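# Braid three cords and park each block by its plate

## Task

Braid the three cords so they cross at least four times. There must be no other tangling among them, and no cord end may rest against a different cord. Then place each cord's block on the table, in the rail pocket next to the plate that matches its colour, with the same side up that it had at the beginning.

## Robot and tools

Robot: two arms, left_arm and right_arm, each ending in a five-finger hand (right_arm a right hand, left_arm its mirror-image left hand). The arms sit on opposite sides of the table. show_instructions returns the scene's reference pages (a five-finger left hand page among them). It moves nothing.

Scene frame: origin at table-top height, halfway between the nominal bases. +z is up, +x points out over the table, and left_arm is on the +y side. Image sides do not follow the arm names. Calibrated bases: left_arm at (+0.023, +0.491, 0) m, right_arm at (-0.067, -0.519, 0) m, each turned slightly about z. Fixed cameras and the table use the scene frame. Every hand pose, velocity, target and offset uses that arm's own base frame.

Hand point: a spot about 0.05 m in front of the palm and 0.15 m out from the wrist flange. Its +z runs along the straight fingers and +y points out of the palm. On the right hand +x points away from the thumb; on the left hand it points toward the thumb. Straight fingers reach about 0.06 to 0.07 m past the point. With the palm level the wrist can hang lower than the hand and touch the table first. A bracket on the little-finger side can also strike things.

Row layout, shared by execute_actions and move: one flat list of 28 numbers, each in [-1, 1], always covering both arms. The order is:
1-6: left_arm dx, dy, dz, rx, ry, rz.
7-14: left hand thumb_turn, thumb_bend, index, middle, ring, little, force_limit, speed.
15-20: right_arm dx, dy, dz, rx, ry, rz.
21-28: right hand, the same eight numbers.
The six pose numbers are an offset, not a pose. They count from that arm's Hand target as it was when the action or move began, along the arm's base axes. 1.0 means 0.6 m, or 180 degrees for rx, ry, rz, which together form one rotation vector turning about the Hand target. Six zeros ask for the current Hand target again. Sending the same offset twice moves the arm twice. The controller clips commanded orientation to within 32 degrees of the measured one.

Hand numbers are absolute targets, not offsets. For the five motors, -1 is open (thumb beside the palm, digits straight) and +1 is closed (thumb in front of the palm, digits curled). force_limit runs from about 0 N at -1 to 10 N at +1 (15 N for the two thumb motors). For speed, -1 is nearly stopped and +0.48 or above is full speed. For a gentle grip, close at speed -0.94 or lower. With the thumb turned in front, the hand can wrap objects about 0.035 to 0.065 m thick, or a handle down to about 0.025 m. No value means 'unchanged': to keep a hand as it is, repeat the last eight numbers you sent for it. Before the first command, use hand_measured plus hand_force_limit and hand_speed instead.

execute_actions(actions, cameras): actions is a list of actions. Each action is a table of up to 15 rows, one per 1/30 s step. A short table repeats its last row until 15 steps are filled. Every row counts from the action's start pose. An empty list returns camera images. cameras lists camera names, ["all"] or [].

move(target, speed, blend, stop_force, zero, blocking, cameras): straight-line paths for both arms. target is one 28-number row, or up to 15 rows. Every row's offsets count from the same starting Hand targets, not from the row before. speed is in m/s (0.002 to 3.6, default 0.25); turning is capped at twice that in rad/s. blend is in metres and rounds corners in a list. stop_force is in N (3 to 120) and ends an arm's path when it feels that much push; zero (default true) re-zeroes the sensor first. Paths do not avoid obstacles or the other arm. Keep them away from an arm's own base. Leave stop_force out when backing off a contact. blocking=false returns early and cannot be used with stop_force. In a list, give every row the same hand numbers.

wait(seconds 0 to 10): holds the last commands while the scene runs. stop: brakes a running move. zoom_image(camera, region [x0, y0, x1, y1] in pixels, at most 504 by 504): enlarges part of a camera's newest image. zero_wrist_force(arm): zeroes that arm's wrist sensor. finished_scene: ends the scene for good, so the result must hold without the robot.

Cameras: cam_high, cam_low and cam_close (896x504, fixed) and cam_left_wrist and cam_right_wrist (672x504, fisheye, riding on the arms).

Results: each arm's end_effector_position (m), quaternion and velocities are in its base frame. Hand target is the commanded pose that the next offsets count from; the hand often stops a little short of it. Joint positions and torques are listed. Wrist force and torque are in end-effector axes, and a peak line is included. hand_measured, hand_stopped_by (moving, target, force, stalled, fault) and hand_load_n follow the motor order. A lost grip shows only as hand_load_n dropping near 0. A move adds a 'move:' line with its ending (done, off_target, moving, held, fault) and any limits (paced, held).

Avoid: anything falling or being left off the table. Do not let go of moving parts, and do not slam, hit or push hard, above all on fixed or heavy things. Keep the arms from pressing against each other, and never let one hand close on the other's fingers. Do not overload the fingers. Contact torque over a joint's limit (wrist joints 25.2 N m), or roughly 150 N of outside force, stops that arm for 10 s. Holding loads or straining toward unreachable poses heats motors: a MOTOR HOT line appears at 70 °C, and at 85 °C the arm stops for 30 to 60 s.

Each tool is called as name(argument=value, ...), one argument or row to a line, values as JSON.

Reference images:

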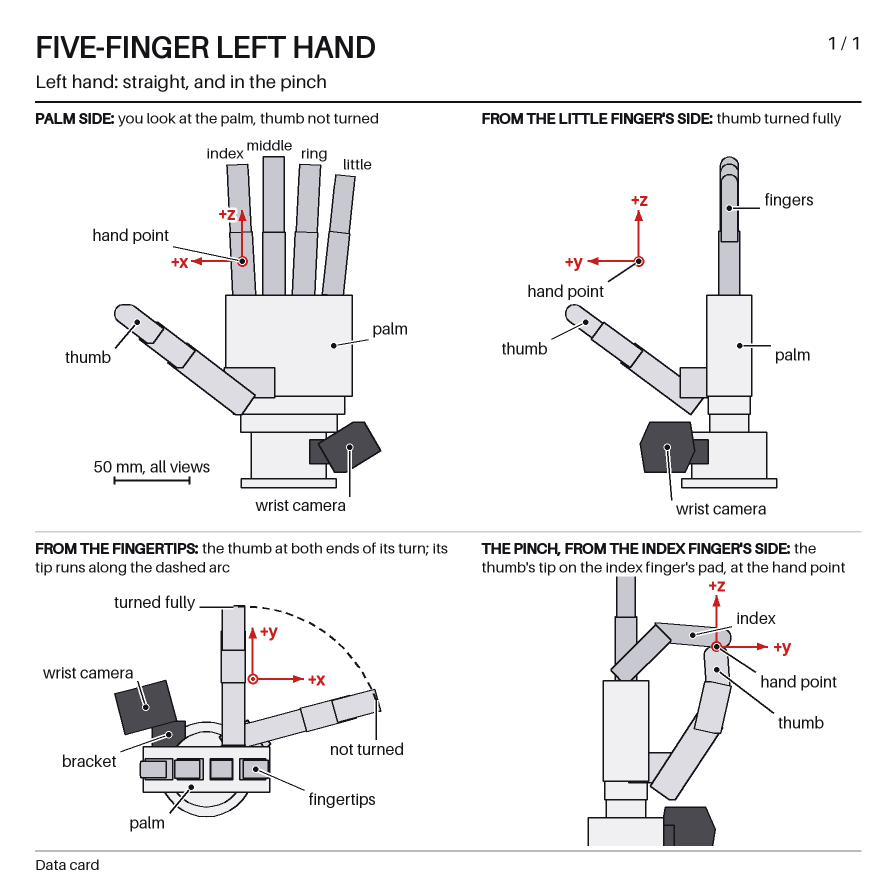

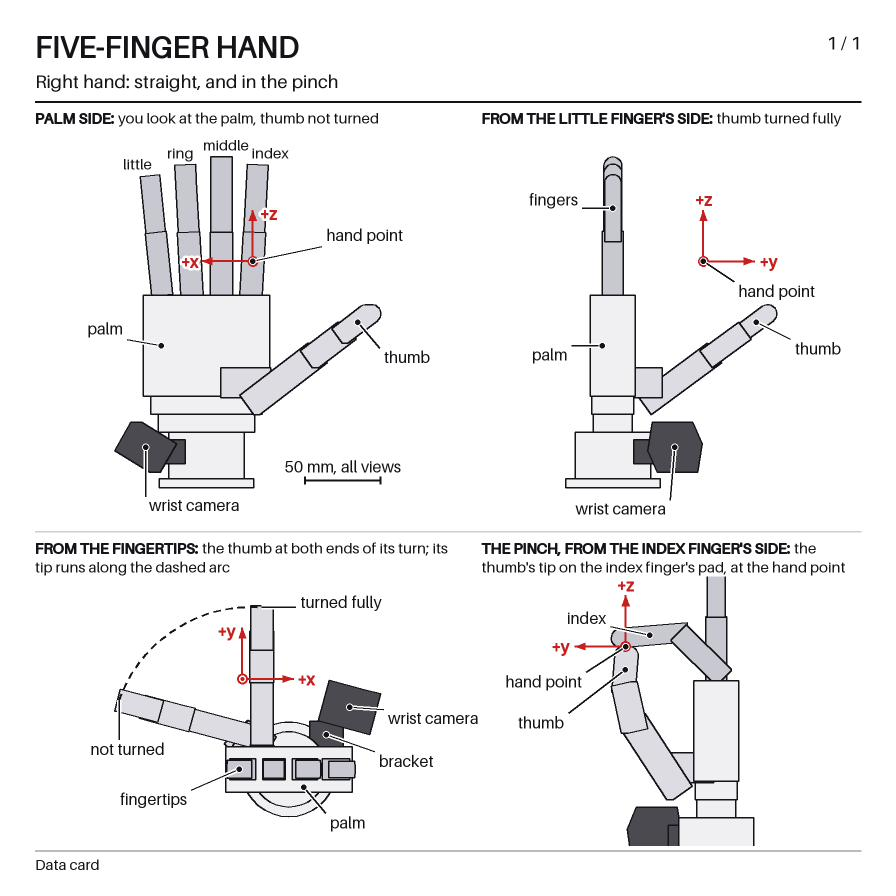

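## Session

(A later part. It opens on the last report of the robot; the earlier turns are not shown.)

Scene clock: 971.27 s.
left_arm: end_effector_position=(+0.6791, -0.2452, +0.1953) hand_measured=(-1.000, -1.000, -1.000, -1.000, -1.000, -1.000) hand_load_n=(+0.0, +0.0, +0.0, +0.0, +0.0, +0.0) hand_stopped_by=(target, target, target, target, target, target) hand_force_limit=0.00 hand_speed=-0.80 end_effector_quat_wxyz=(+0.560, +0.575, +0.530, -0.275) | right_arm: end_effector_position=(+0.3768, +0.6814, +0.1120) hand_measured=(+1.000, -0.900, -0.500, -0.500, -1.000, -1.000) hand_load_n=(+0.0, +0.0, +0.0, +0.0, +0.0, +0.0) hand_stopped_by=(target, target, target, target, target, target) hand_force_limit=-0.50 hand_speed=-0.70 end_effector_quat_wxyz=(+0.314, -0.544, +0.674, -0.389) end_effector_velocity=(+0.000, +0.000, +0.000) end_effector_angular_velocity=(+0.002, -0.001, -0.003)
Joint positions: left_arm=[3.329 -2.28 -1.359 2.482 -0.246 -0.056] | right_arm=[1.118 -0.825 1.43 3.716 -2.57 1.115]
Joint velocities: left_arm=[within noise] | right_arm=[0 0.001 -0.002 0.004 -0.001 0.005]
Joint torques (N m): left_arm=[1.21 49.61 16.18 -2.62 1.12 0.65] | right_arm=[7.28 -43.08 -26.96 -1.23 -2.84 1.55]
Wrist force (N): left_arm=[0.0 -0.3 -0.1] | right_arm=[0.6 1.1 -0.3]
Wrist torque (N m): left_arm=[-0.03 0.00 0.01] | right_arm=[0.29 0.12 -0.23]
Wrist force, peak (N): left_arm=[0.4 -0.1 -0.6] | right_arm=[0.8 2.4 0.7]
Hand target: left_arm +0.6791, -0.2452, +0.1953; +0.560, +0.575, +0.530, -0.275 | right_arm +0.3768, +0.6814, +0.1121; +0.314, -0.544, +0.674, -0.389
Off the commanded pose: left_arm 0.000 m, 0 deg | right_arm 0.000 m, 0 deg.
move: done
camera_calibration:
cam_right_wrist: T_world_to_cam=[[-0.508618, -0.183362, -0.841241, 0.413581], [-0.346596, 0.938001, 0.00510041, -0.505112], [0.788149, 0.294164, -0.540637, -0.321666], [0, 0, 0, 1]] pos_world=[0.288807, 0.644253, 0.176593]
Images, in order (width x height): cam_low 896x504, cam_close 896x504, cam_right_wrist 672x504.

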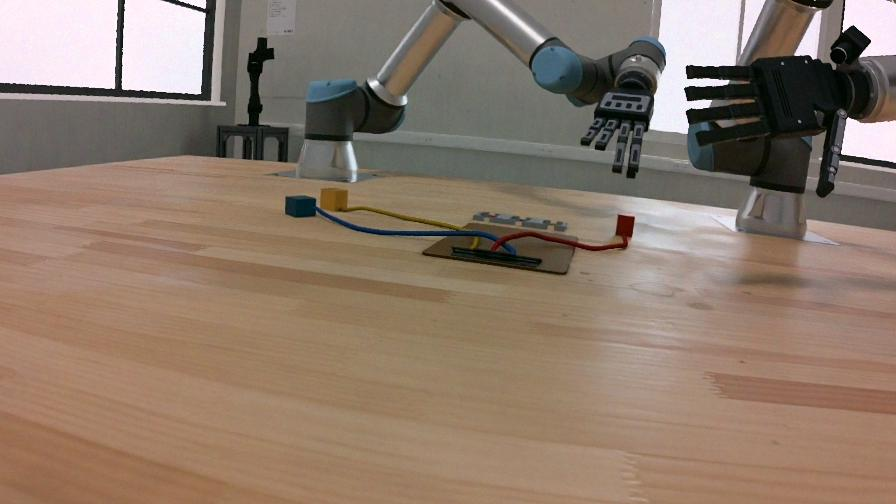

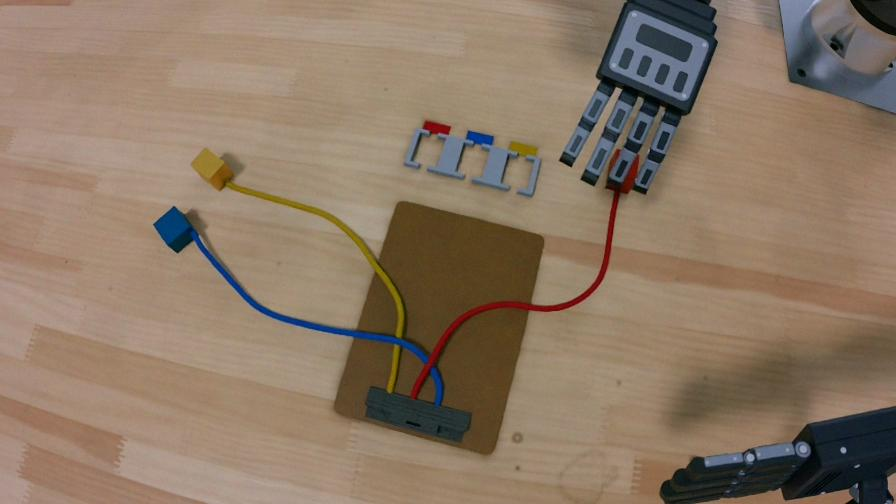

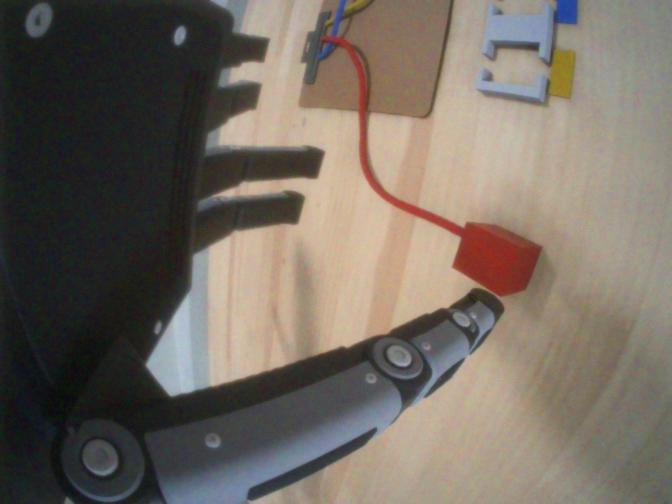

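move(
  target=[
    [0,0,0,0,0,0,-1,-1,-1,-1,-1,-1,0.0,-0.8,0,0,-0.1348,0,0,0,1.0,-0.9,-0.5,-0.5,-1,-1,-0.5,-0.7],
    [0,0,0,0,0,0,-1,-1,-1,-1,-1,-1,0.0,-0.8,0,0,-0.1348,0,0,0,1.0,-0.45,0.15,0.15,-1,-1,-0.5,-0.88],
    [0,0,0,0,0,0,-1,-1,-1,-1,-1,-1,0.0,-0.8,0,0,-0.05,0,0,0,1.0,-0.45,0.15,0.15,-1,-1,-0.5,-0.88],
    [0,0,0,0,0,0,-1,-1,-1,-1,-1,-1,0.0,-0.8,-0.1133,-0.229,-0.05,0,0,0.0556,1.0,-0.45,0.15,0.15,-1,-1,-0.5,-0.88],
    [0,0,0,0,0,0,-1,-1,-1,-1,-1,-1,0.0,-0.8,-0.1133,-0.229,-0.134,0,0,0.0556,1.0,-0.45,0.15,0.15,-1,-1,-0.5,-0.88],
  ],
  speed=[0.08,0.05,0.12,0.12,0.06],
  cameras=["cam_close","cam_low","cam_right_wrist"],
)

zoom_image(
  camera="cam_close",
  region=[360, 80, 660, 430],
)

Scene clock: 1004.27 s.
left_arm: end_effector_position=(+0.6791, -0.2452, +0.1953) hand_measured=(-1.000, -1.000, -1.000, -1.000, -1.000, -1.000) hand_load_n=(+0.0, +0.0, +0.0, +0.0, +0.0, +0.0) hand_stopped_by=(target, target, target, target, target, target) hand_force_limit=0.00 hand_speed=-0.80 end_effector_quat_wxyz=(+0.560, +0.575, +0.530, -0.275) | right_arm: end_effector_position=(+0.3088, +0.5440, +0.0317) hand_measured=(+1.000, -0.628, +0.078, +0.022, -1.000, -1.000) hand_load_n=(+0.5, +5.0, +2.5, +2.5, +0.0, +0.0) hand_stopped_by=(target, force, force, force, target, target) hand_force_limit=-0.50 hand_speed=-0.88 end_effector_quat_wxyz=(-0.347, +0.601, -0.624, +0.360)
Joint positions: left_arm=[3.329 -2.28 -1.359 2.482 -0.246 -0.056] | right_arm=[1.09 -0.914 2.014 2.974 -2.469 0.812]
Joint torques (N m): left_arm=[2.03 49.32 16.3 -2.71 1.12 0.72] | right_arm=[8.28 -46.65 -20.01 -1.33 -2.72 -2.15]
Wrist force (N): left_arm=[0.2 0.0 -0.3] | right_arm=[0.5 1.8 0.2]
Wrist torque (N m): left_arm=[0.02 -0.04 0.01] | right_arm=[0.29 0.12 -0.32]
Wrist force, peak (N): left_arm=[0.3 0.0 -0.6] | right_arm=[0.5 3.0 1.0]
Hand target: left_arm +0.6791, -0.2452, +0.1953; +0.560, +0.575, +0.530, -0.275 | right_arm +0.3088, +0.5440, +0.0317; -0.347, +0.601, -0.624, +0.360
Off the commanded pose: left_arm 0.000 m, 0 deg | right_arm 0.000 m, 0 deg.
move: done
camera_calibration:
cam_right_wrist: T_world_to_cam=[[-0.468791, -0.268956, -0.841366, 0.320486], [-0.50438, 0.863467, 0.00500866, -0.310129], [0.725145, 0.426717, -0.540442, -0.32382], [0, 0, 0, 1]] pos_world=[0.228634, 0.492162, 0.0961933]
Images, in order (width x height): cam_low 896x504, cam_close 896x504, cam_right_wrist 672x504.

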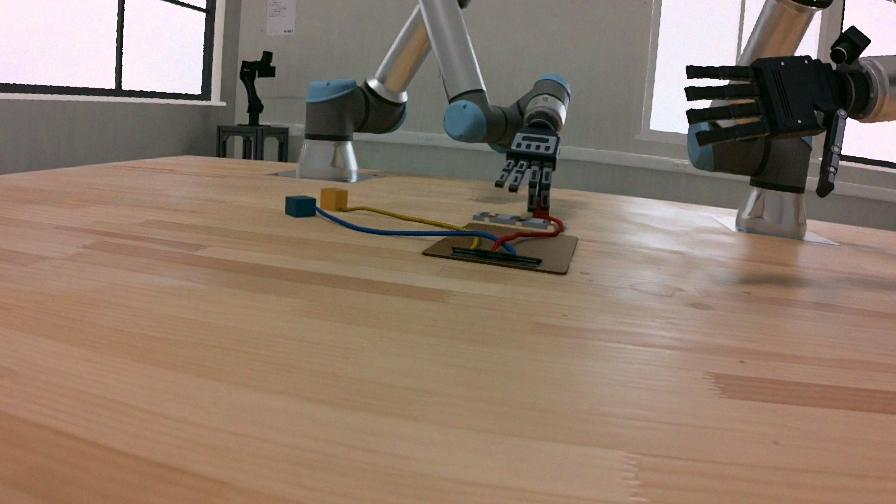

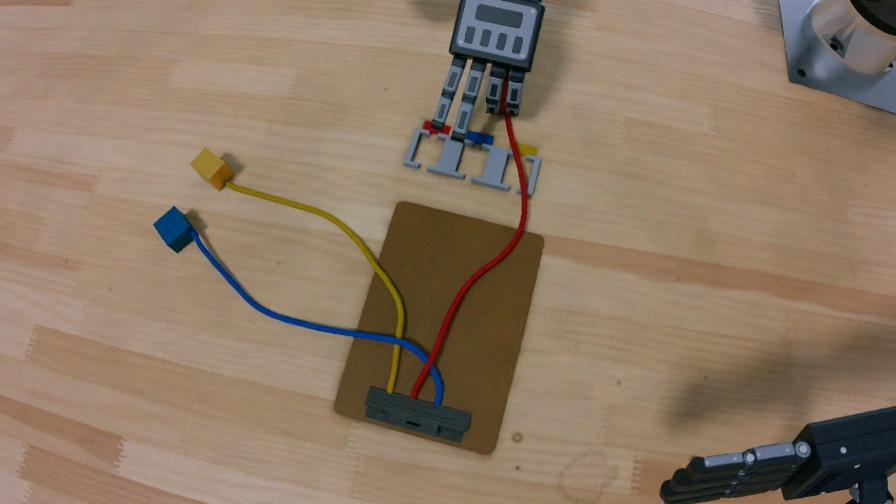

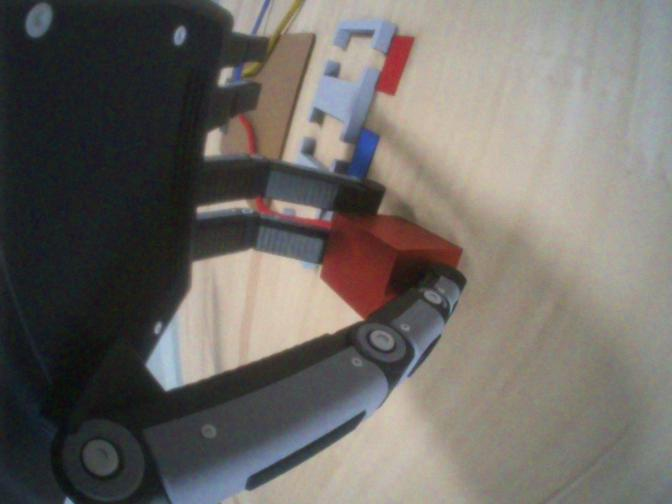

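Scaled by 1.440 from the camera's 896x504 image, which has a finer 1280x720 frame.

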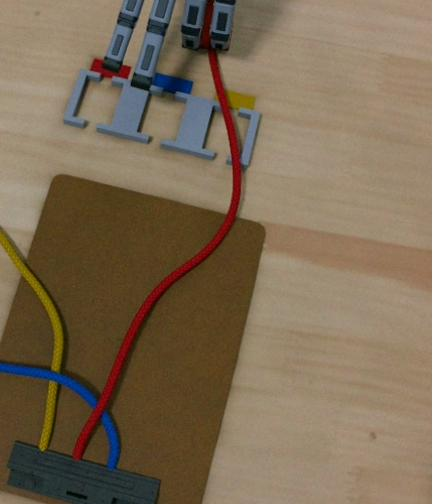

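move(
  target=[
    [0,0,0,0,0,0,-1,-1,-1,-1,-1,-1,0.0,-0.8,-0.0133,-0.0333,0.03,0,0,0,1.0,-0.45,0.15,0.15,-1,-1,-0.5,-0.88],
    [0,0,0,0,0,0,-1,-1,-1,-1,-1,-1,0.0,-0.8,-0.0133,-0.0333,0,0,0,0,1.0,-0.45,0.15,0.15,-1,-1,-0.5,-0.88],
    [0,0,0,0,0,0,-1,-1,-1,-1,-1,-1,0.0,-0.8,-0.0133,-0.0333,0,0,0,0,1.0,-0.9,-0.5,-0.5,-1,-1,-0.5,-0.7],
    [0,0,0,0,0,0,-1,-1,-1,-1,-1,-1,0.0,-0.8,-0.0133,-0.0333,0.134,0,0,0,1.0,-0.9,-0.5,-0.5,-1,-1,-0.5,-0.7],
    [0,0,0,0,0,0,-1,-1,-1,-1,-1,-1,0.0,-0.8,0.2523,-0.504,0.134,0,0,0.3222,1.0,-0.9,-0.5,-0.5,-1,-1,-0.5,-0.7],
    [0,0,0,0,0,0,-1,-1,-1,-1,-1,-1,0.0,-0.8,0.2523,-0.504,-0.0008,0,0,0.3222,1.0,-0.9,-0.5,-0.5,-1,-1,-0.5,-0.7],
  ],
  speed=[0.06,0.05,0.05,0.15,0.18,0.08],
  blend=[0,0,0,0.02,0,0],
  cameras=["cam_close","cam_high","cam_right_wrist"],
)

Scene clock: 1045.37 s.
left_arm: end_effector_position=(+0.6791, -0.2452, +0.1953) hand_measured=(-1.000, -1.000, -1.000, -1.000, -1.000, -1.000) hand_load_n=(+0.0, +0.0, +0.0, +0.0, +0.0, +0.0) hand_stopped_by=(target, target, target, target, target, target) hand_force_limit=0.00 hand_speed=-0.80 end_effector_quat_wxyz=(+0.560, +0.575, +0.530, -0.275) | right_arm: end_effector_position=(+0.4602, +0.2416, +0.0312) hand_measured=(+1.000, -0.900, -0.500, -0.500, -1.000, -1.000) hand_load_n=(+0.0, +0.0, +0.0, +0.0, -0.5, +0.0) hand_stopped_by=(target, target, target, target, target, target) hand_force_limit=-0.50 hand_speed=-0.70 end_effector_quat_wxyz=(-0.478, +0.828, -0.255, +0.147)
Joint positions: left_arm=[3.329 -2.28 -1.359 2.482 -0.246 -0.056] | right_arm=[-0.17 -1.068 2.439 2.719 -0.663 -0.833]
Joint torques (N m): left_arm=[1.04 50.5 15.22 -2.5 1.3 0.62] | right_arm=[7.71 -21.38 -13.5 -3.71 1.72 -0.59]
Wrist force (N): left_arm=[0.2 0.0 -0.5] | right_arm=[0.7 1.0 -0.1]
Wrist torque (N m): left_arm=[0.02 -0.04 0.02] | right_arm=[0.26 0.11 -0.31]
Wrist force, peak (N): left_arm=[0.2 -0.5 -0.5] | right_arm=[0.3 2.4 0.5]
Hand target: left_arm +0.6791, -0.2452, +0.1953; +0.560, +0.575, +0.530, -0.275 | right_arm +0.4602, +0.2416, +0.0312; -0.478, +0.828, -0.255, +0.147
Off the commanded pose: left_arm 0.000 m, 0 deg | right_arm 0.000 m, 0 deg.
move: done
camera_calibration:
cam_right_wrist: T_world_to_cam=[[-0.0206506, -0.540051, -0.841379, 0.16893], [-0.999534, 0.0300805, 0.00522475, 0.456532], [0.0224875, 0.841095, -0.54042, -0.0815197], [0, 0, 0, 1]] pos_world=[0.461641, 0.146064, 0.0956942]
Images, in order (width x height): cam_high 896x504, cam_close 896x504, cam_right_wrist 672x504.

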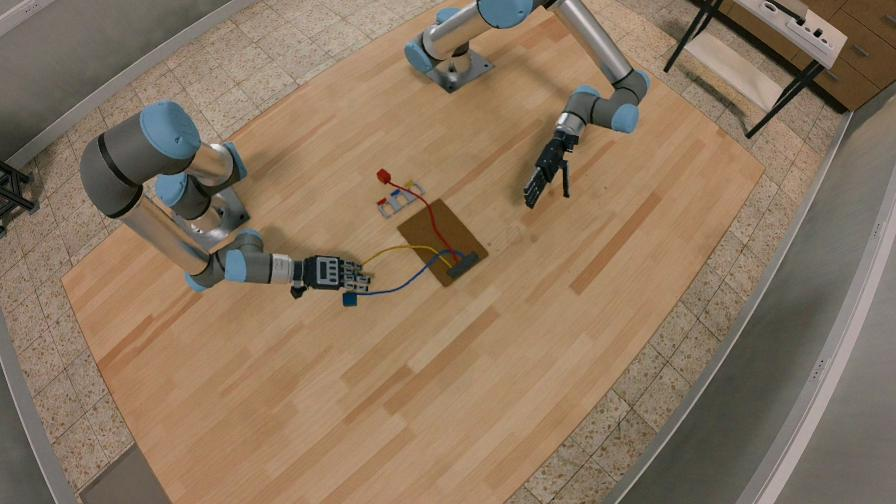

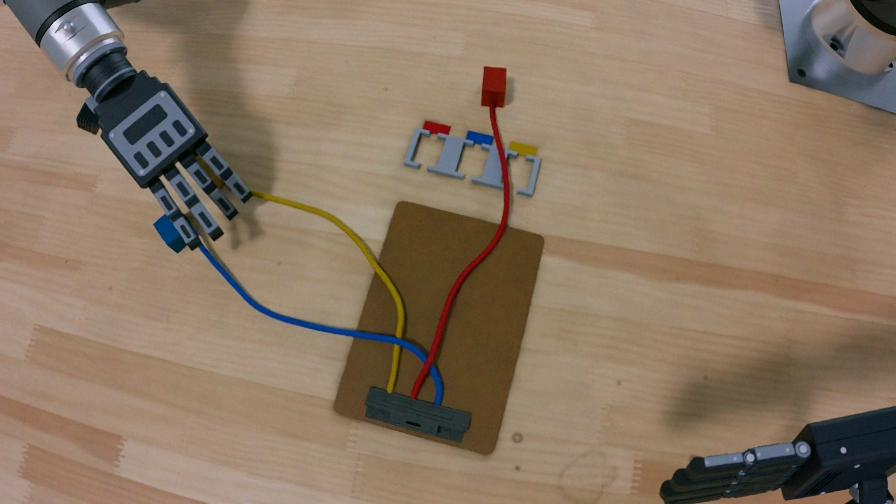

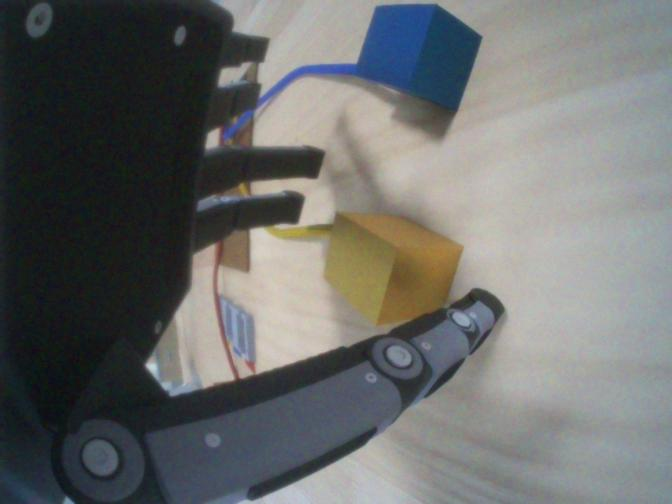

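move(
  target=[
    [0,0,0,0,0,0,-1,-1,-1,-1,-1,-1,0.0,-0.8,0,0,0,0,0,0,1.0,-0.45,0.15,0.15,-1,-1,-0.5,-0.88],
    [0,0,0,0,0,0,-1,-1,-1,-1,-1,-1,0.0,-0.8,0,0,0.135,0,0,0,1.0,-0.45,0.15,0.15,-1,-1,-0.5,-0.88],
    [0,0,0,0,0,0,-1,-1,-1,-1,-1,-1,0.0,-0.8,-0.14,0.3348,0.135,0,0,-0.2944,1.0,-0.45,0.15,0.15,-1,-1,-0.5,-0.88],
    [0,0,0,0,0,0,-1,-1,-1,-1,-1,-1,0.0,-0.8,-0.139,0.733,0.135,0,0,-0.3778,1.0,-0.45,0.15,0.15,-1,-1,-0.5,-0.88],
  ],
  speed=[0.05,0.12,0.15,0.15],
  blend=[0,0.02,0.04,0],
  cameras=["cam_close","cam_high","cam_right_wrist"],
)

zoom_image(
  camera="cam_close",
  region=[360, 80, 660, 430],
)

Scene clock: 1068.03 s.
left_arm: end_effector_position=(+0.6791, -0.2452, +0.1953) hand_measured=(-1.000, -1.000, -1.000, -1.000, -1.000, -1.000) hand_load_n=(+0.0, +0.0, +0.0, +0.0, +0.0, +0.0) hand_stopped_by=(target, target, target, target, target, target) hand_force_limit=0.00 hand_speed=-0.80 end_effector_quat_wxyz=(+0.560, +0.575, +0.530, -0.275) | right_arm: end_effector_position=(+0.3768, +0.6814, +0.1122) hand_measured=(+1.000, -0.628, +0.078, +0.022, -1.000, -1.000) hand_load_n=(+1.0, +6.0, +2.5, +2.5, -0.5, +0.0) hand_stopped_by=(target, force, force, force, target, target) hand_force_limit=-0.50 hand_speed=-0.88 end_effector_quat_wxyz=(+0.314, -0.544, +0.674, -0.389)
Joint positions: left_arm=[3.329 -2.28 -1.359 2.482 -0.246 -0.056] | right_arm=[1.118 -0.825 1.43 3.716 -2.57 1.115]
Joint torques (N m): left_arm=[1.1 50.51 16.63 -2.55 1.25 1.04] | right_arm=[-5.29 -42.87 -26.16 -1.1 0.11 1.46]
Wrist force (N): left_arm=[0.2 -0.2 -0.2] | right_arm=[0.5 1.8 0.2]
Wrist torque (N m): left_arm=[-0.01 -0.03 0.02] | right_arm=[0.30 0.12 -0.13]
Wrist force, peak (N): left_arm=[-0.3 -0.4 -0.5] | right_arm=[0.8 3.3 0.9]
Hand target: left_arm +0.6791, -0.2452, +0.1953; +0.560, +0.575, +0.530, -0.275 | right_arm +0.3768, +0.6814, +0.1122; +0.314, -0.544, +0.674, -0.389
Off the commanded pose: left_arm 0.000 m, 0 deg | right_arm 0.000 m, 0 deg.
move: done
camera_calibration:
cam_right_wrist: T_world_to_cam=[[-0.508403, -0.183569, -0.841326, 0.413751], [-0.346778, 0.937935, 0.00490537, -0.504983], [0.788208, 0.294247, -0.540506, -0.321705], [0, 0, 0, 1]] pos_world=[0.288805, 0.644254, 0.176693]
Images, in order (width x height): cam_high 896x504, cam_close 896x504, cam_right_wrist 672x504.

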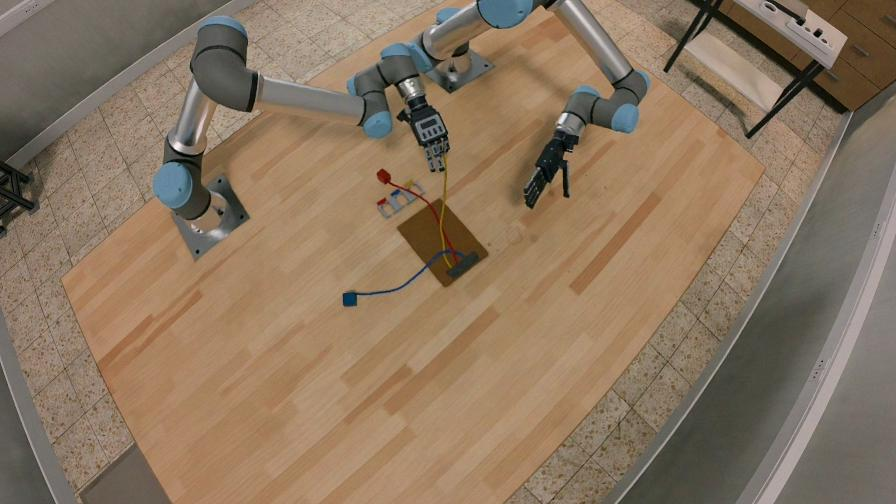

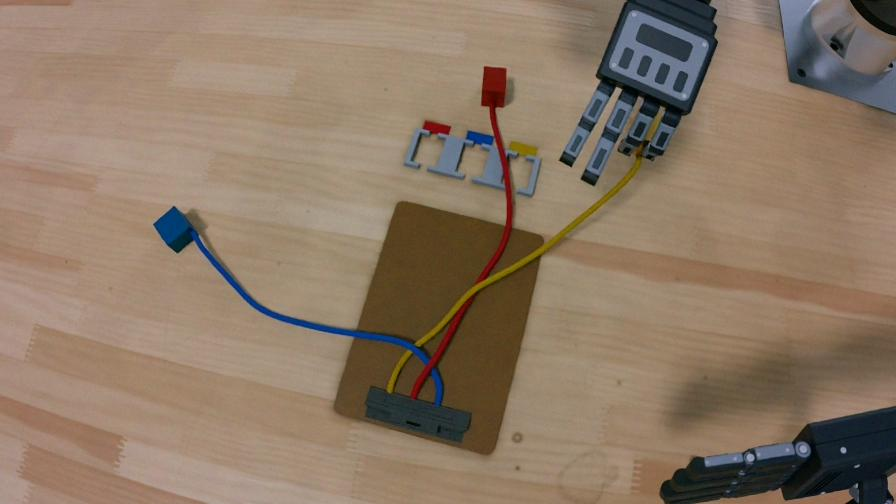

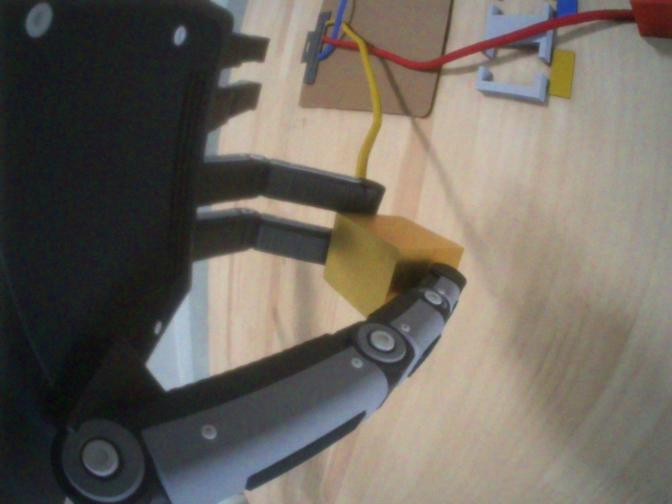

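Scaled by 1.440 from the camera's 896x504 image, which has a finer 1280x720 frame.

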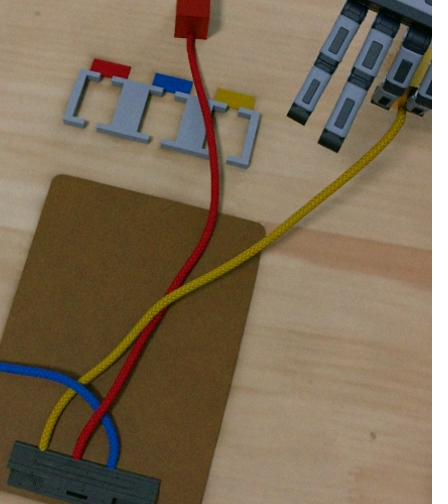

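move(
  target=[
    [0,0,0,0,0,0,-1,-1,-1,-1,-1,-1,0.0,-0.8,0,0,-0.1342,0,0,0,1.0,-0.45,0.15,0.15,-1,-1,-0.5,-0.88],
    [0,0,0,0,0,0,-1,-1,-1,-1,-1,-1,0.0,-0.8,0,0,-0.1342,0,0,0,1.0,-0.9,-0.5,-0.5,-1,-1,-0.5,-0.7],
    [0,0,0,0,0,0,-1,-1,-1,-1,-1,-1,0.0,-0.8,0,0,0.02,0,0,0,1.0,-0.9,-0.5,-0.5,-1,-1,-0.5,-0.7],
  ],
  speed=[0.08,0.05,0.15],
  cameras=["cam_close","cam_high","cam_right_wrist"],
)

zoom_image(
  camera="cam_close",
  region=[360, 80, 660, 430],
)

zoom_image(
  camera="cam_close",
  region=[140, 190, 220, 270],
)

Scene clock: 1084.07 s.
left_arm: end_effector_position=(+0.6791, -0.2452, +0.1953) hand_measured=(-1.000, -1.000, -1.000, -1.000, -1.000, -1.000) hand_load_n=(+0.0, +0.0, +0.0, +0.0, +0.0, +0.0) hand_stopped_by=(target, target, target, target, target, target) hand_force_limit=0.00 hand_speed=-0.80 end_effector_quat_wxyz=(+0.560, +0.575, +0.530, -0.275) | right_arm: end_effector_position=(+0.3768, +0.6814, +0.1241) hand_measured=(+1.000, -0.900, -0.500, -0.500, -1.000, -1.000) hand_load_n=(+0.5, +0.0, +0.0, +0.0, +0.0, +0.0) hand_stopped_by=(target, target, target, target, target, target) hand_force_limit=-0.50 hand_speed=-0.70 end_effector_quat_wxyz=(+0.314, -0.544, +0.674, -0.389)
Joint positions: left_arm=[3.329 -2.28 -1.359 2.482 -0.246 -0.056] | right_arm=[1.118 -0.84 1.423 3.739 -2.57 1.116]
Joint torques (N m): left_arm=[0.7 50.06 17.51 -2.48 1.29 0.72] | right_arm=[-3.4 -56.02 -13.33 -1.39 -1.57 0.29]
Wrist force (N): left_arm=[0.1 -0.1 -0.1] | right_arm=[0.5 1.2 -0.3]
Wrist torque (N m): left_arm=[-0.01 -0.02 0.01] | right_arm=[0.30 0.12 -0.26]
Wrist force, peak (N): left_arm=[0.6 -0.4 -0.2] | right_arm=[0.8 -2.1 -2.1]
Hand target: left_arm +0.6791, -0.2452, +0.1953; +0.560, +0.575, +0.530, -0.275 | right_arm +0.3768, +0.6814, +0.1242; +0.314, -0.544, +0.674, -0.389
Off the commanded pose: left_arm 0.000 m, 0 deg | right_arm 0.000 m, 0 deg.
move: done
camera_calibration:
cam_right_wrist: T_world_to_cam=[[-0.508392, -0.183276, -0.841396, 0.423603], [-0.346614, 0.937994, 0.00511579, -0.50526], [0.788287, 0.29424, -0.540395, -0.315342], [0, 0, 0, 1]] pos_world=[0.288806, 0.644353, 0.188594]
Images, in order (width x height): cam_high 896x504, cam_close 896x504, cam_right_wrist 672x504.

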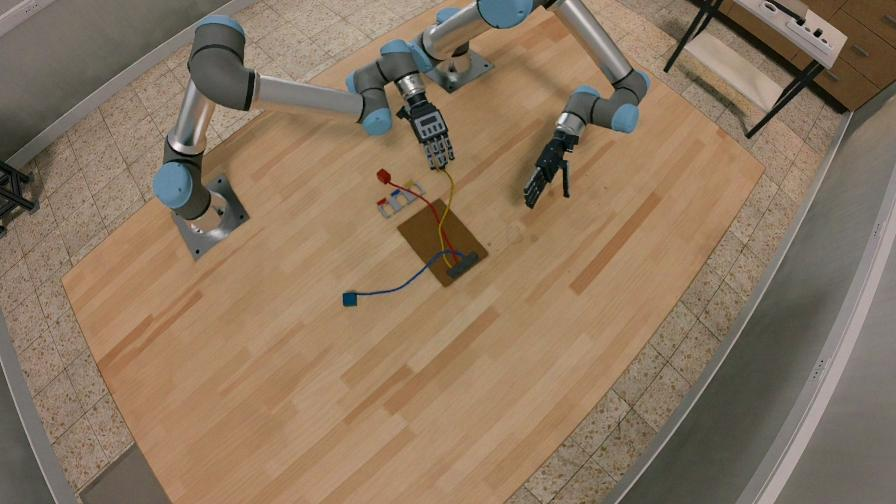

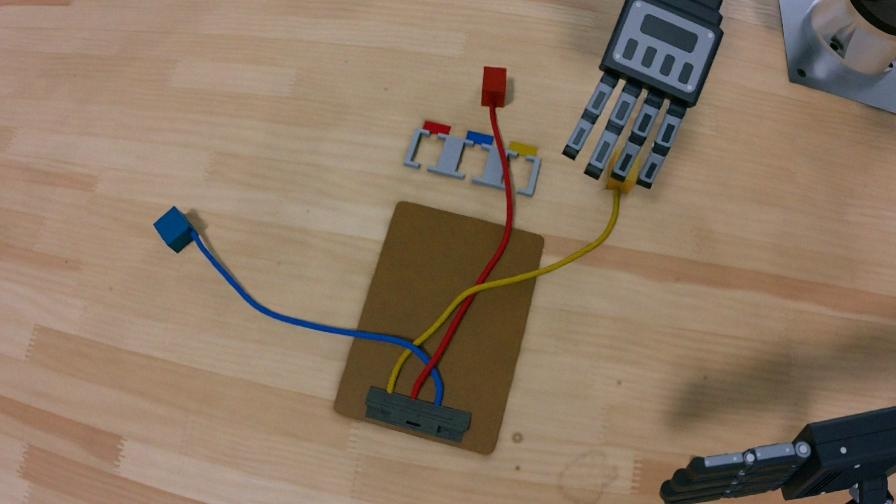

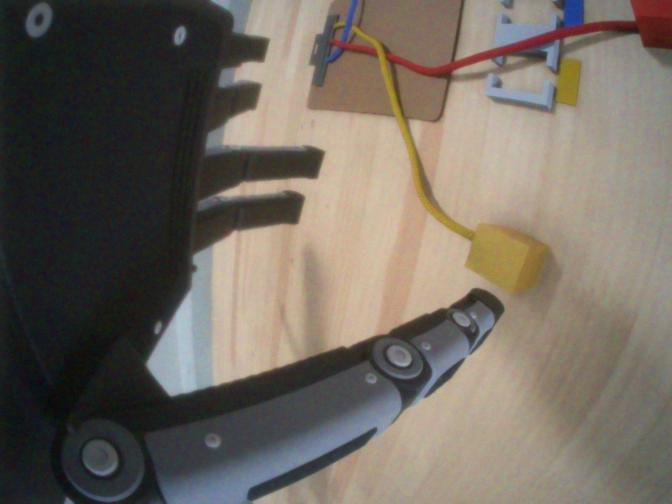

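Scaled by 1.440 from the camera's 896x504 image, which has a finer 1280x720 frame.

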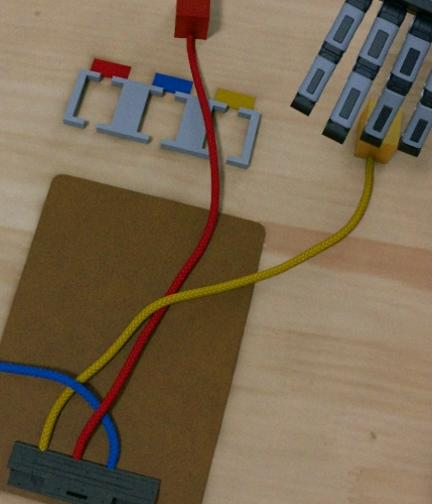

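Scaled by 6.300 from the camera's 896x504 image, which has a finer 1280x720 frame.

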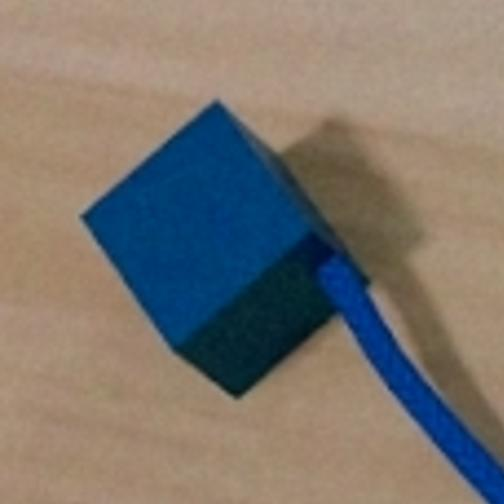

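zoom_image(
  camera="cam_high",
  region=[320, 270, 400, 320],
)

execute_actions(
  actions=[],
  cameras=["cam_low"],
)

zoom_image(
  camera="cam_low",
  region=[270, 170, 370, 240],
)

Scaled by 6.300 from the camera's 896x504 image, which has a finer 1280x720 frame.

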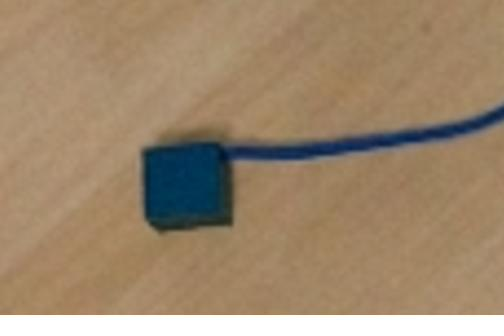

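Scene clock: 1126.43 s.
left_arm: end_effector_position=(+0.6791, -0.2452, +0.1953) hand_measured=(-1.000, -1.000, -1.000, -1.000, -1.000, -1.000) hand_load_n=(+0.0, +0.0, +0.0, -0.5, +0.0, +0.0) hand_stopped_by=(target, target, target, target, target, target) hand_force_limit=0.00 hand_speed=-0.80 end_effector_quat_wxyz=(+0.560, +0.575, +0.530, -0.275) | right_arm: end_effector_position=(+0.3768, +0.6814, +0.1242) hand_measured=(+1.000, -0.900, -0.500, -0.500, -1.000, -1.000) hand_load_n=(+0.0, +0.0, +0.0, -0.5, +0.0, +0.0) hand_stopped_by=(target, target, target, target, target, target) hand_force_limit=-0.50 hand_speed=-0.70 end_effector_quat_wxyz=(+0.314, -0.544, +0.674, -0.389)
Joint positions: left_arm=[3.329 -2.28 -1.359 2.482 -0.246 -0.056] | right_arm=[1.118 -0.841 1.423 3.739 -2.57 1.115]
Joint velocities: within noise
Joint torques (N m): left_arm=[0.29 50.02 17.14 -2.74 1.21 0.89] | right_arm=[7.93 -55.99 -12.2 -1.24 -1.76 -1.79]
Motor temperatures (°C): left_arm=[32 31 25 37 34 32] | right_arm=[29 31 30 40 35 36]
Wrist force (N): left_arm=[0.0 0.0 -0.5] | right_arm=[0.6 1.3 -0.3]
Wrist torque (N m): left_arm=[0.02 -0.01 0.00] | right_arm=[0.32 0.11 -0.25]
Wrist force, peak (N): left_arm=[0.2 -0.4 -0.5] | right_arm=[0.5 1.4 -0.4]
Hand target: left_arm +0.6791, -0.2452, +0.1953; +0.560, +0.575, +0.530, -0.275 | right_arm +0.3768, +0.6814, +0.1242; +0.314, -0.544, +0.674, -0.389
Off the commanded pose: left_arm 0.000 m, 0 deg | right_arm 0.000 m, 0 deg.
Images, in order (width x height): cam_low 896x504.

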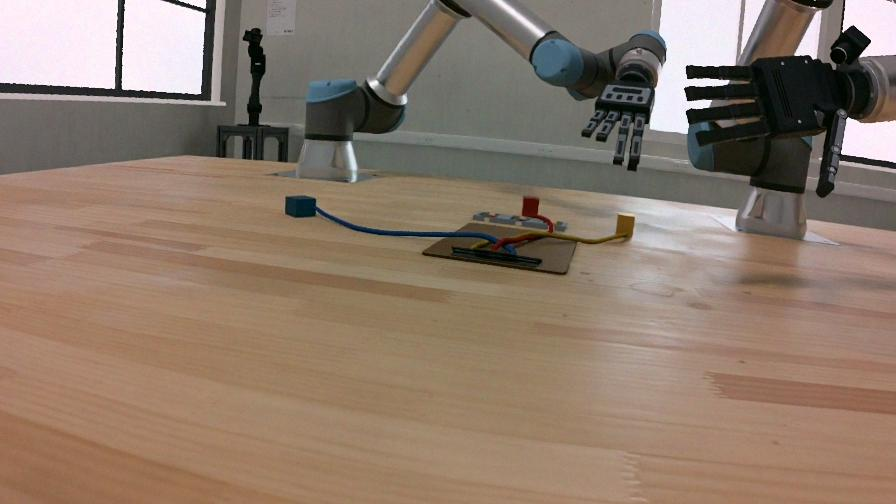

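Scaled by 5.040 from the camera's 896x504 image, which has a finer 1280x720 frame.

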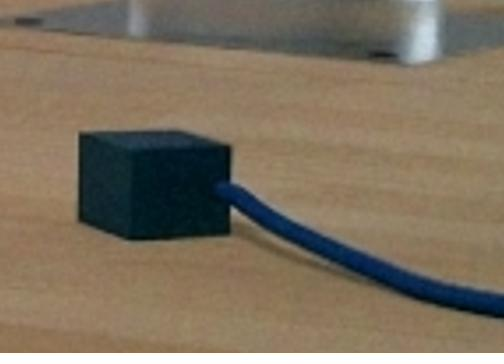

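move(
  target=[
    [0,0,0,0,0,0,-1,-1,-1,-1,-1,-1,0.0,-0.8,0.2692,-0.7642,-0.0203,0,0,0.3778,1.0,-0.9,-0.5,-0.5,-1,-1,-0.5,-0.7],
    [0,0,0,0,0,0,-1,-1,-1,-1,-1,-1,0.0,-0.8,0.2692,-0.7642,-0.155,0,0,0.3778,1.0,-0.9,-0.5,-0.5,-1,-1,-0.5,-0.7],
  ],
  speed=[0.2,0.08],
  cameras=["cam_close","cam_low","cam_right_wrist"],
)

zoom_image(
  camera="cam_right_wrist",
  region=[180, 130, 540, 400],
)

Scene clock: 1272.90 s.
left_arm: end_effector_position=(+0.6791, -0.2452, +0.1953) hand_measured=(-1.000, -1.000, -1.000, -1.000, -1.000, -1.000) hand_load_n=(+0.0, +0.0, +0.0, +0.0, +0.0, +0.0) hand_stopped_by=(target, target, target, target, target, target) hand_force_limit=0.00 hand_speed=-0.80 end_effector_quat_wxyz=(+0.560, +0.575, +0.530, -0.275) | right_arm: end_effector_position=(+0.5383, +0.2229, +0.0312) hand_measured=(+1.000, -0.900, -0.500, -0.500, -1.000, -1.000) hand_load_n=(+0.0, +0.0, +0.0, +0.0, +0.0, +0.0) hand_stopped_by=(target, target, target, target, target, target) hand_force_limit=-0.50 hand_speed=-0.70 end_effector_quat_wxyz=(-0.478, +0.828, -0.255, +0.147)
Joint positions: left_arm=[3.329 -2.28 -1.359 2.482 -0.246 -0.056] | right_arm=[-0.182 -1.003 2.231 2.875 -0.656 -0.848]
Joint torques (N m): left_arm=[1.86 49.24 16.03 -2.39 1.21 1.01] | right_arm=[0.72 -26.89 -17.76 -3.24 2.3 0.26]
Wrist force (N): left_arm=[0.0 -0.2 -0.2] | right_arm=[0.7 1.1 -0.4]
Wrist torque (N m): left_arm=[-0.01 0.00 0.00] | right_arm=[0.29 0.11 -0.23]
Wrist force, peak (N): left_arm=[0.0 -0.5 -0.5] | right_arm=[2.0 1.6 -0.8]
Hand target: left_arm +0.6791, -0.2452, +0.1953; +0.560, +0.575, +0.530, -0.275 | right_arm +0.5383, +0.2229, +0.0312; -0.478, +0.828, -0.255, +0.147
Off the commanded pose: left_arm 0.000 m, 0 deg | right_arm 0.000 m, 0 deg.
move: done
camera_calibration:
cam_right_wrist: T_world_to_cam=[[-0.0205127, -0.540054, -0.84138, 0.16037], [-0.999537, 0.0300067, 0.00510824, 0.53518], [0.0224883, 0.841095, -0.540419, -0.0675482], [0, 0, 0, 1]] pos_world=[0.539741, 0.127364, 0.0956937]
Images, in order (width x height): cam_low 896x504, cam_close 896x504, cam_right_wrist 672x504.

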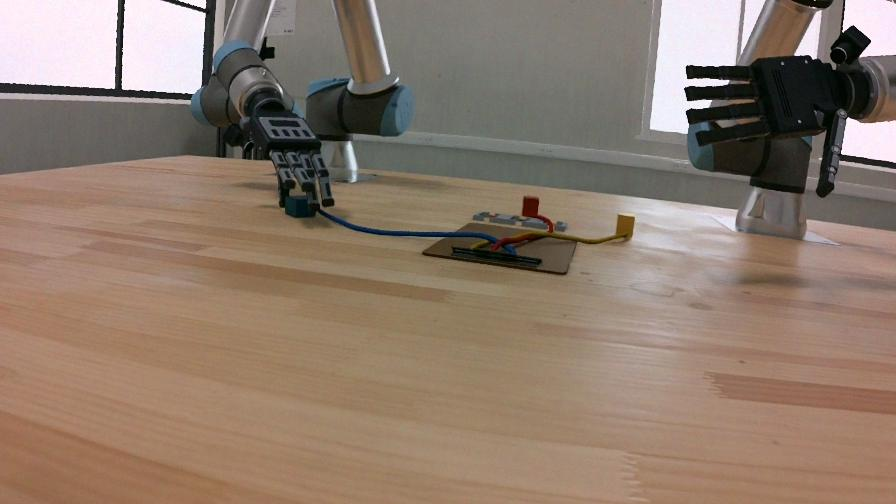

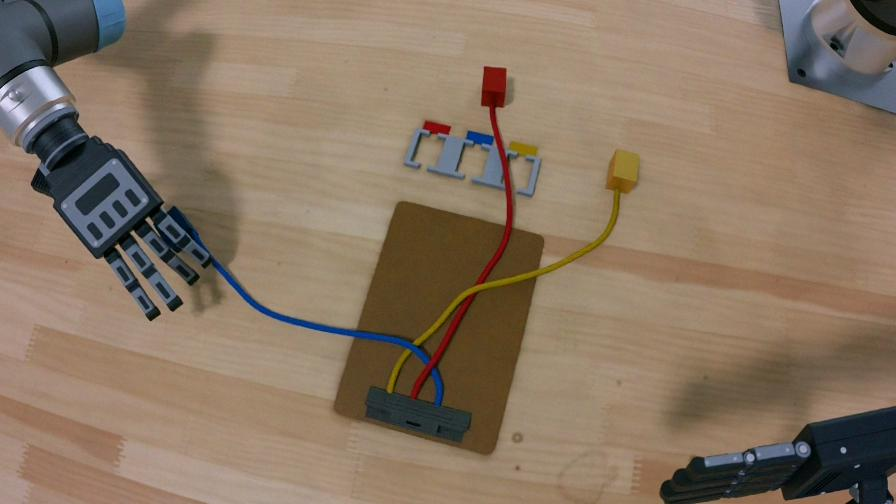

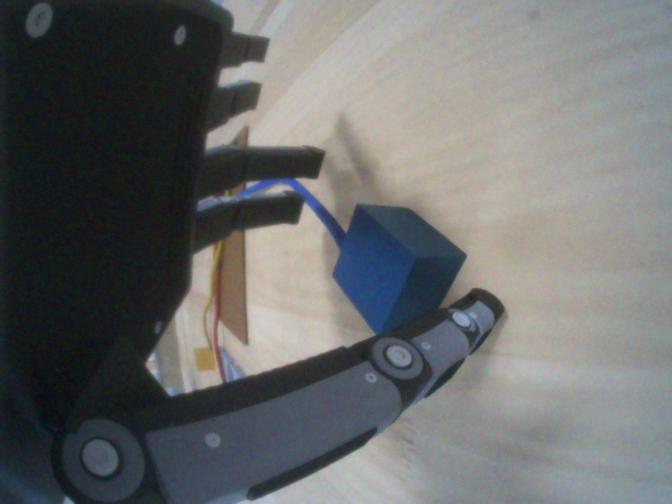

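Scaled by 1.400 from the camera's 672x504 image, which has a finer 960x720 frame.

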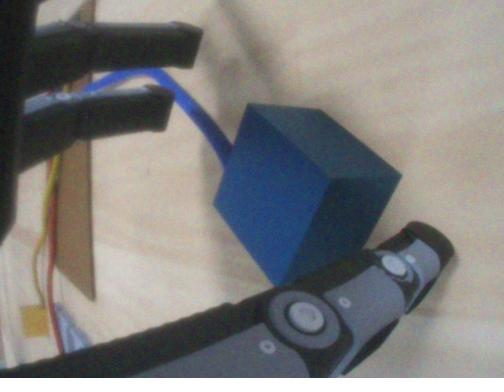

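move(
  target=[
    [0,0,0,0,0,0,-1,-1,-1,-1,-1,-1,0.0,-0.8,0,0,0,0,0,0,1.0,-0.45,0.15,0.15,-1,-1,-0.4,-0.88],
    [0,0,0,0,0,0,-1,-1,-1,-1,-1,-1,0.0,-0.8,0,0,0.135,0,0,0,1.0,-0.45,0.15,0.15,-1,-1,-0.4,-0.88],
    [0,0,0,0,0,0,-1,-1,-1,-1,-1,-1,0.0,-0.8,-0.1828,0.2133,0.135,0,0,-0.0944,1.0,-0.45,0.15,0.15,-1,-1,-0.4,-0.88],
  ],
  speed=[0.05,0.12,0.12],
  cameras=["cam_close","cam_low","cam_right_wrist"],
)

Scene clock: 1291.40 s.
left_arm: end_effector_position=(+0.6791, -0.2452, +0.1953) hand_measured=(-1.000, -1.000, -1.000, -1.000, -1.000, -1.000) hand_load_n=(+0.0, +0.0, +0.0, +0.0, +0.0, +0.0) hand_stopped_by=(target, target, target, target, target, target) hand_force_limit=0.00 hand_speed=-0.80 end_effector_quat_wxyz=(+0.560, +0.575, +0.530, -0.275) | right_arm: end_effector_position=(+0.4286, +0.3509, +0.1121) hand_measured=(+1.000, -0.624, +0.000, +0.044, -1.000, -1.000) hand_load_n=(+1.5, +5.5, +0.0, +5.0, +0.0, +0.0) hand_stopped_by=(target, force, force, force, target, target) hand_force_limit=-0.40 hand_speed=-0.88 end_effector_quat_wxyz=(-0.451, +0.781, -0.374, +0.216) end_effector_velocity=(+0.000, +0.000, +0.000) end_effector_angular_velocity=(+0.001, -0.001, -0.004)
Joint positions: left_arm=[3.329 -2.28 -1.359 2.482 -0.246 -0.056] | right_arm=[0.236 -1.249 2.413 2.546 -1.191 -0.232]
Joint velocities: left_arm=[within noise] | right_arm=[0.002 0 0 -0.003 -0.005 0.005]
Joint torques (N m): left_arm=[1.2 49.44 17.02 -2.51 1.32 0.91] | right_arm=[9.29 -20.39 -18.34 -3.6 -1.82 1.48]
Wrist force (N): left_arm=[0.2 -0.3 0.0] | right_arm=[0.7 1.7 0.3]
Wrist torque (N m): left_arm=[-0.04 -0.02 0.02] | right_arm=[0.28 0.09 -0.14]
Wrist force, peak (N): left_arm=[0.2 -0.5 -0.6] | right_arm=[2.0 -1.5 -2.5]
Hand target: left_arm +0.6791, -0.2452, +0.1953; +0.560, +0.575, +0.530, -0.275 | right_arm +0.4286, +0.3509, +0.1122; -0.451, +0.781, -0.374, +0.216
Off the commanded pose: left_arm 0.000 m, 0 deg | right_arm 0.000 m, 0 deg.
move: done
camera_calibration:
cam_right_wrist: T_world_to_cam=[[-0.177327, -0.51066, -0.841298, 0.352286], [-0.947231, 0.320512, 0.00510701, 0.296974], [0.267038, 0.797809, -0.540548, -0.218607], [0, 0, 0, 1]] pos_world=[0.402149, 0.259121, 0.176693]
Images, in order (width x height): cam_low 896x504, cam_close 896x504, cam_right_wrist 672x504.

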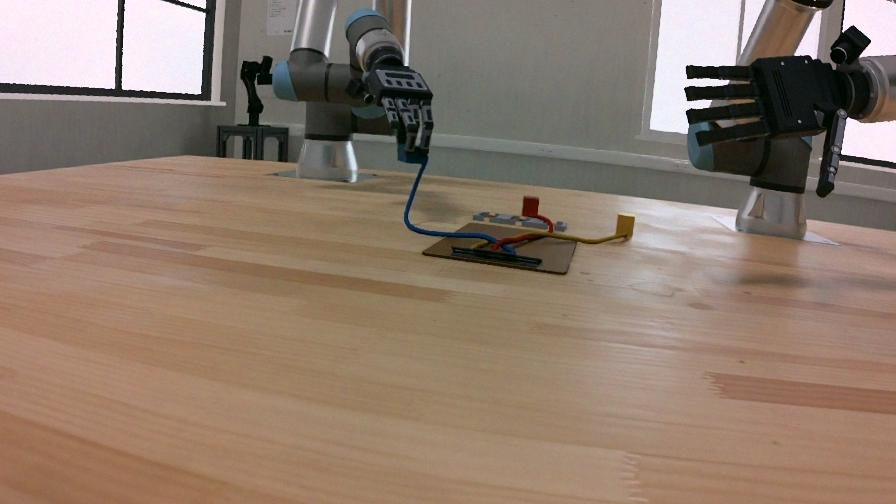

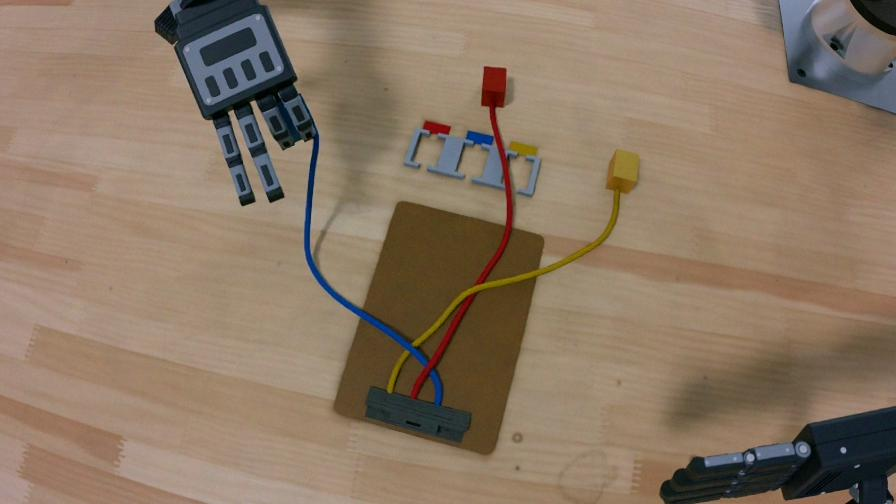

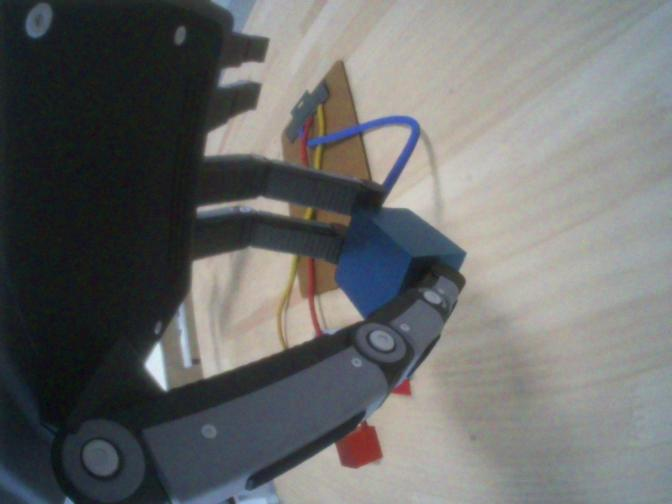

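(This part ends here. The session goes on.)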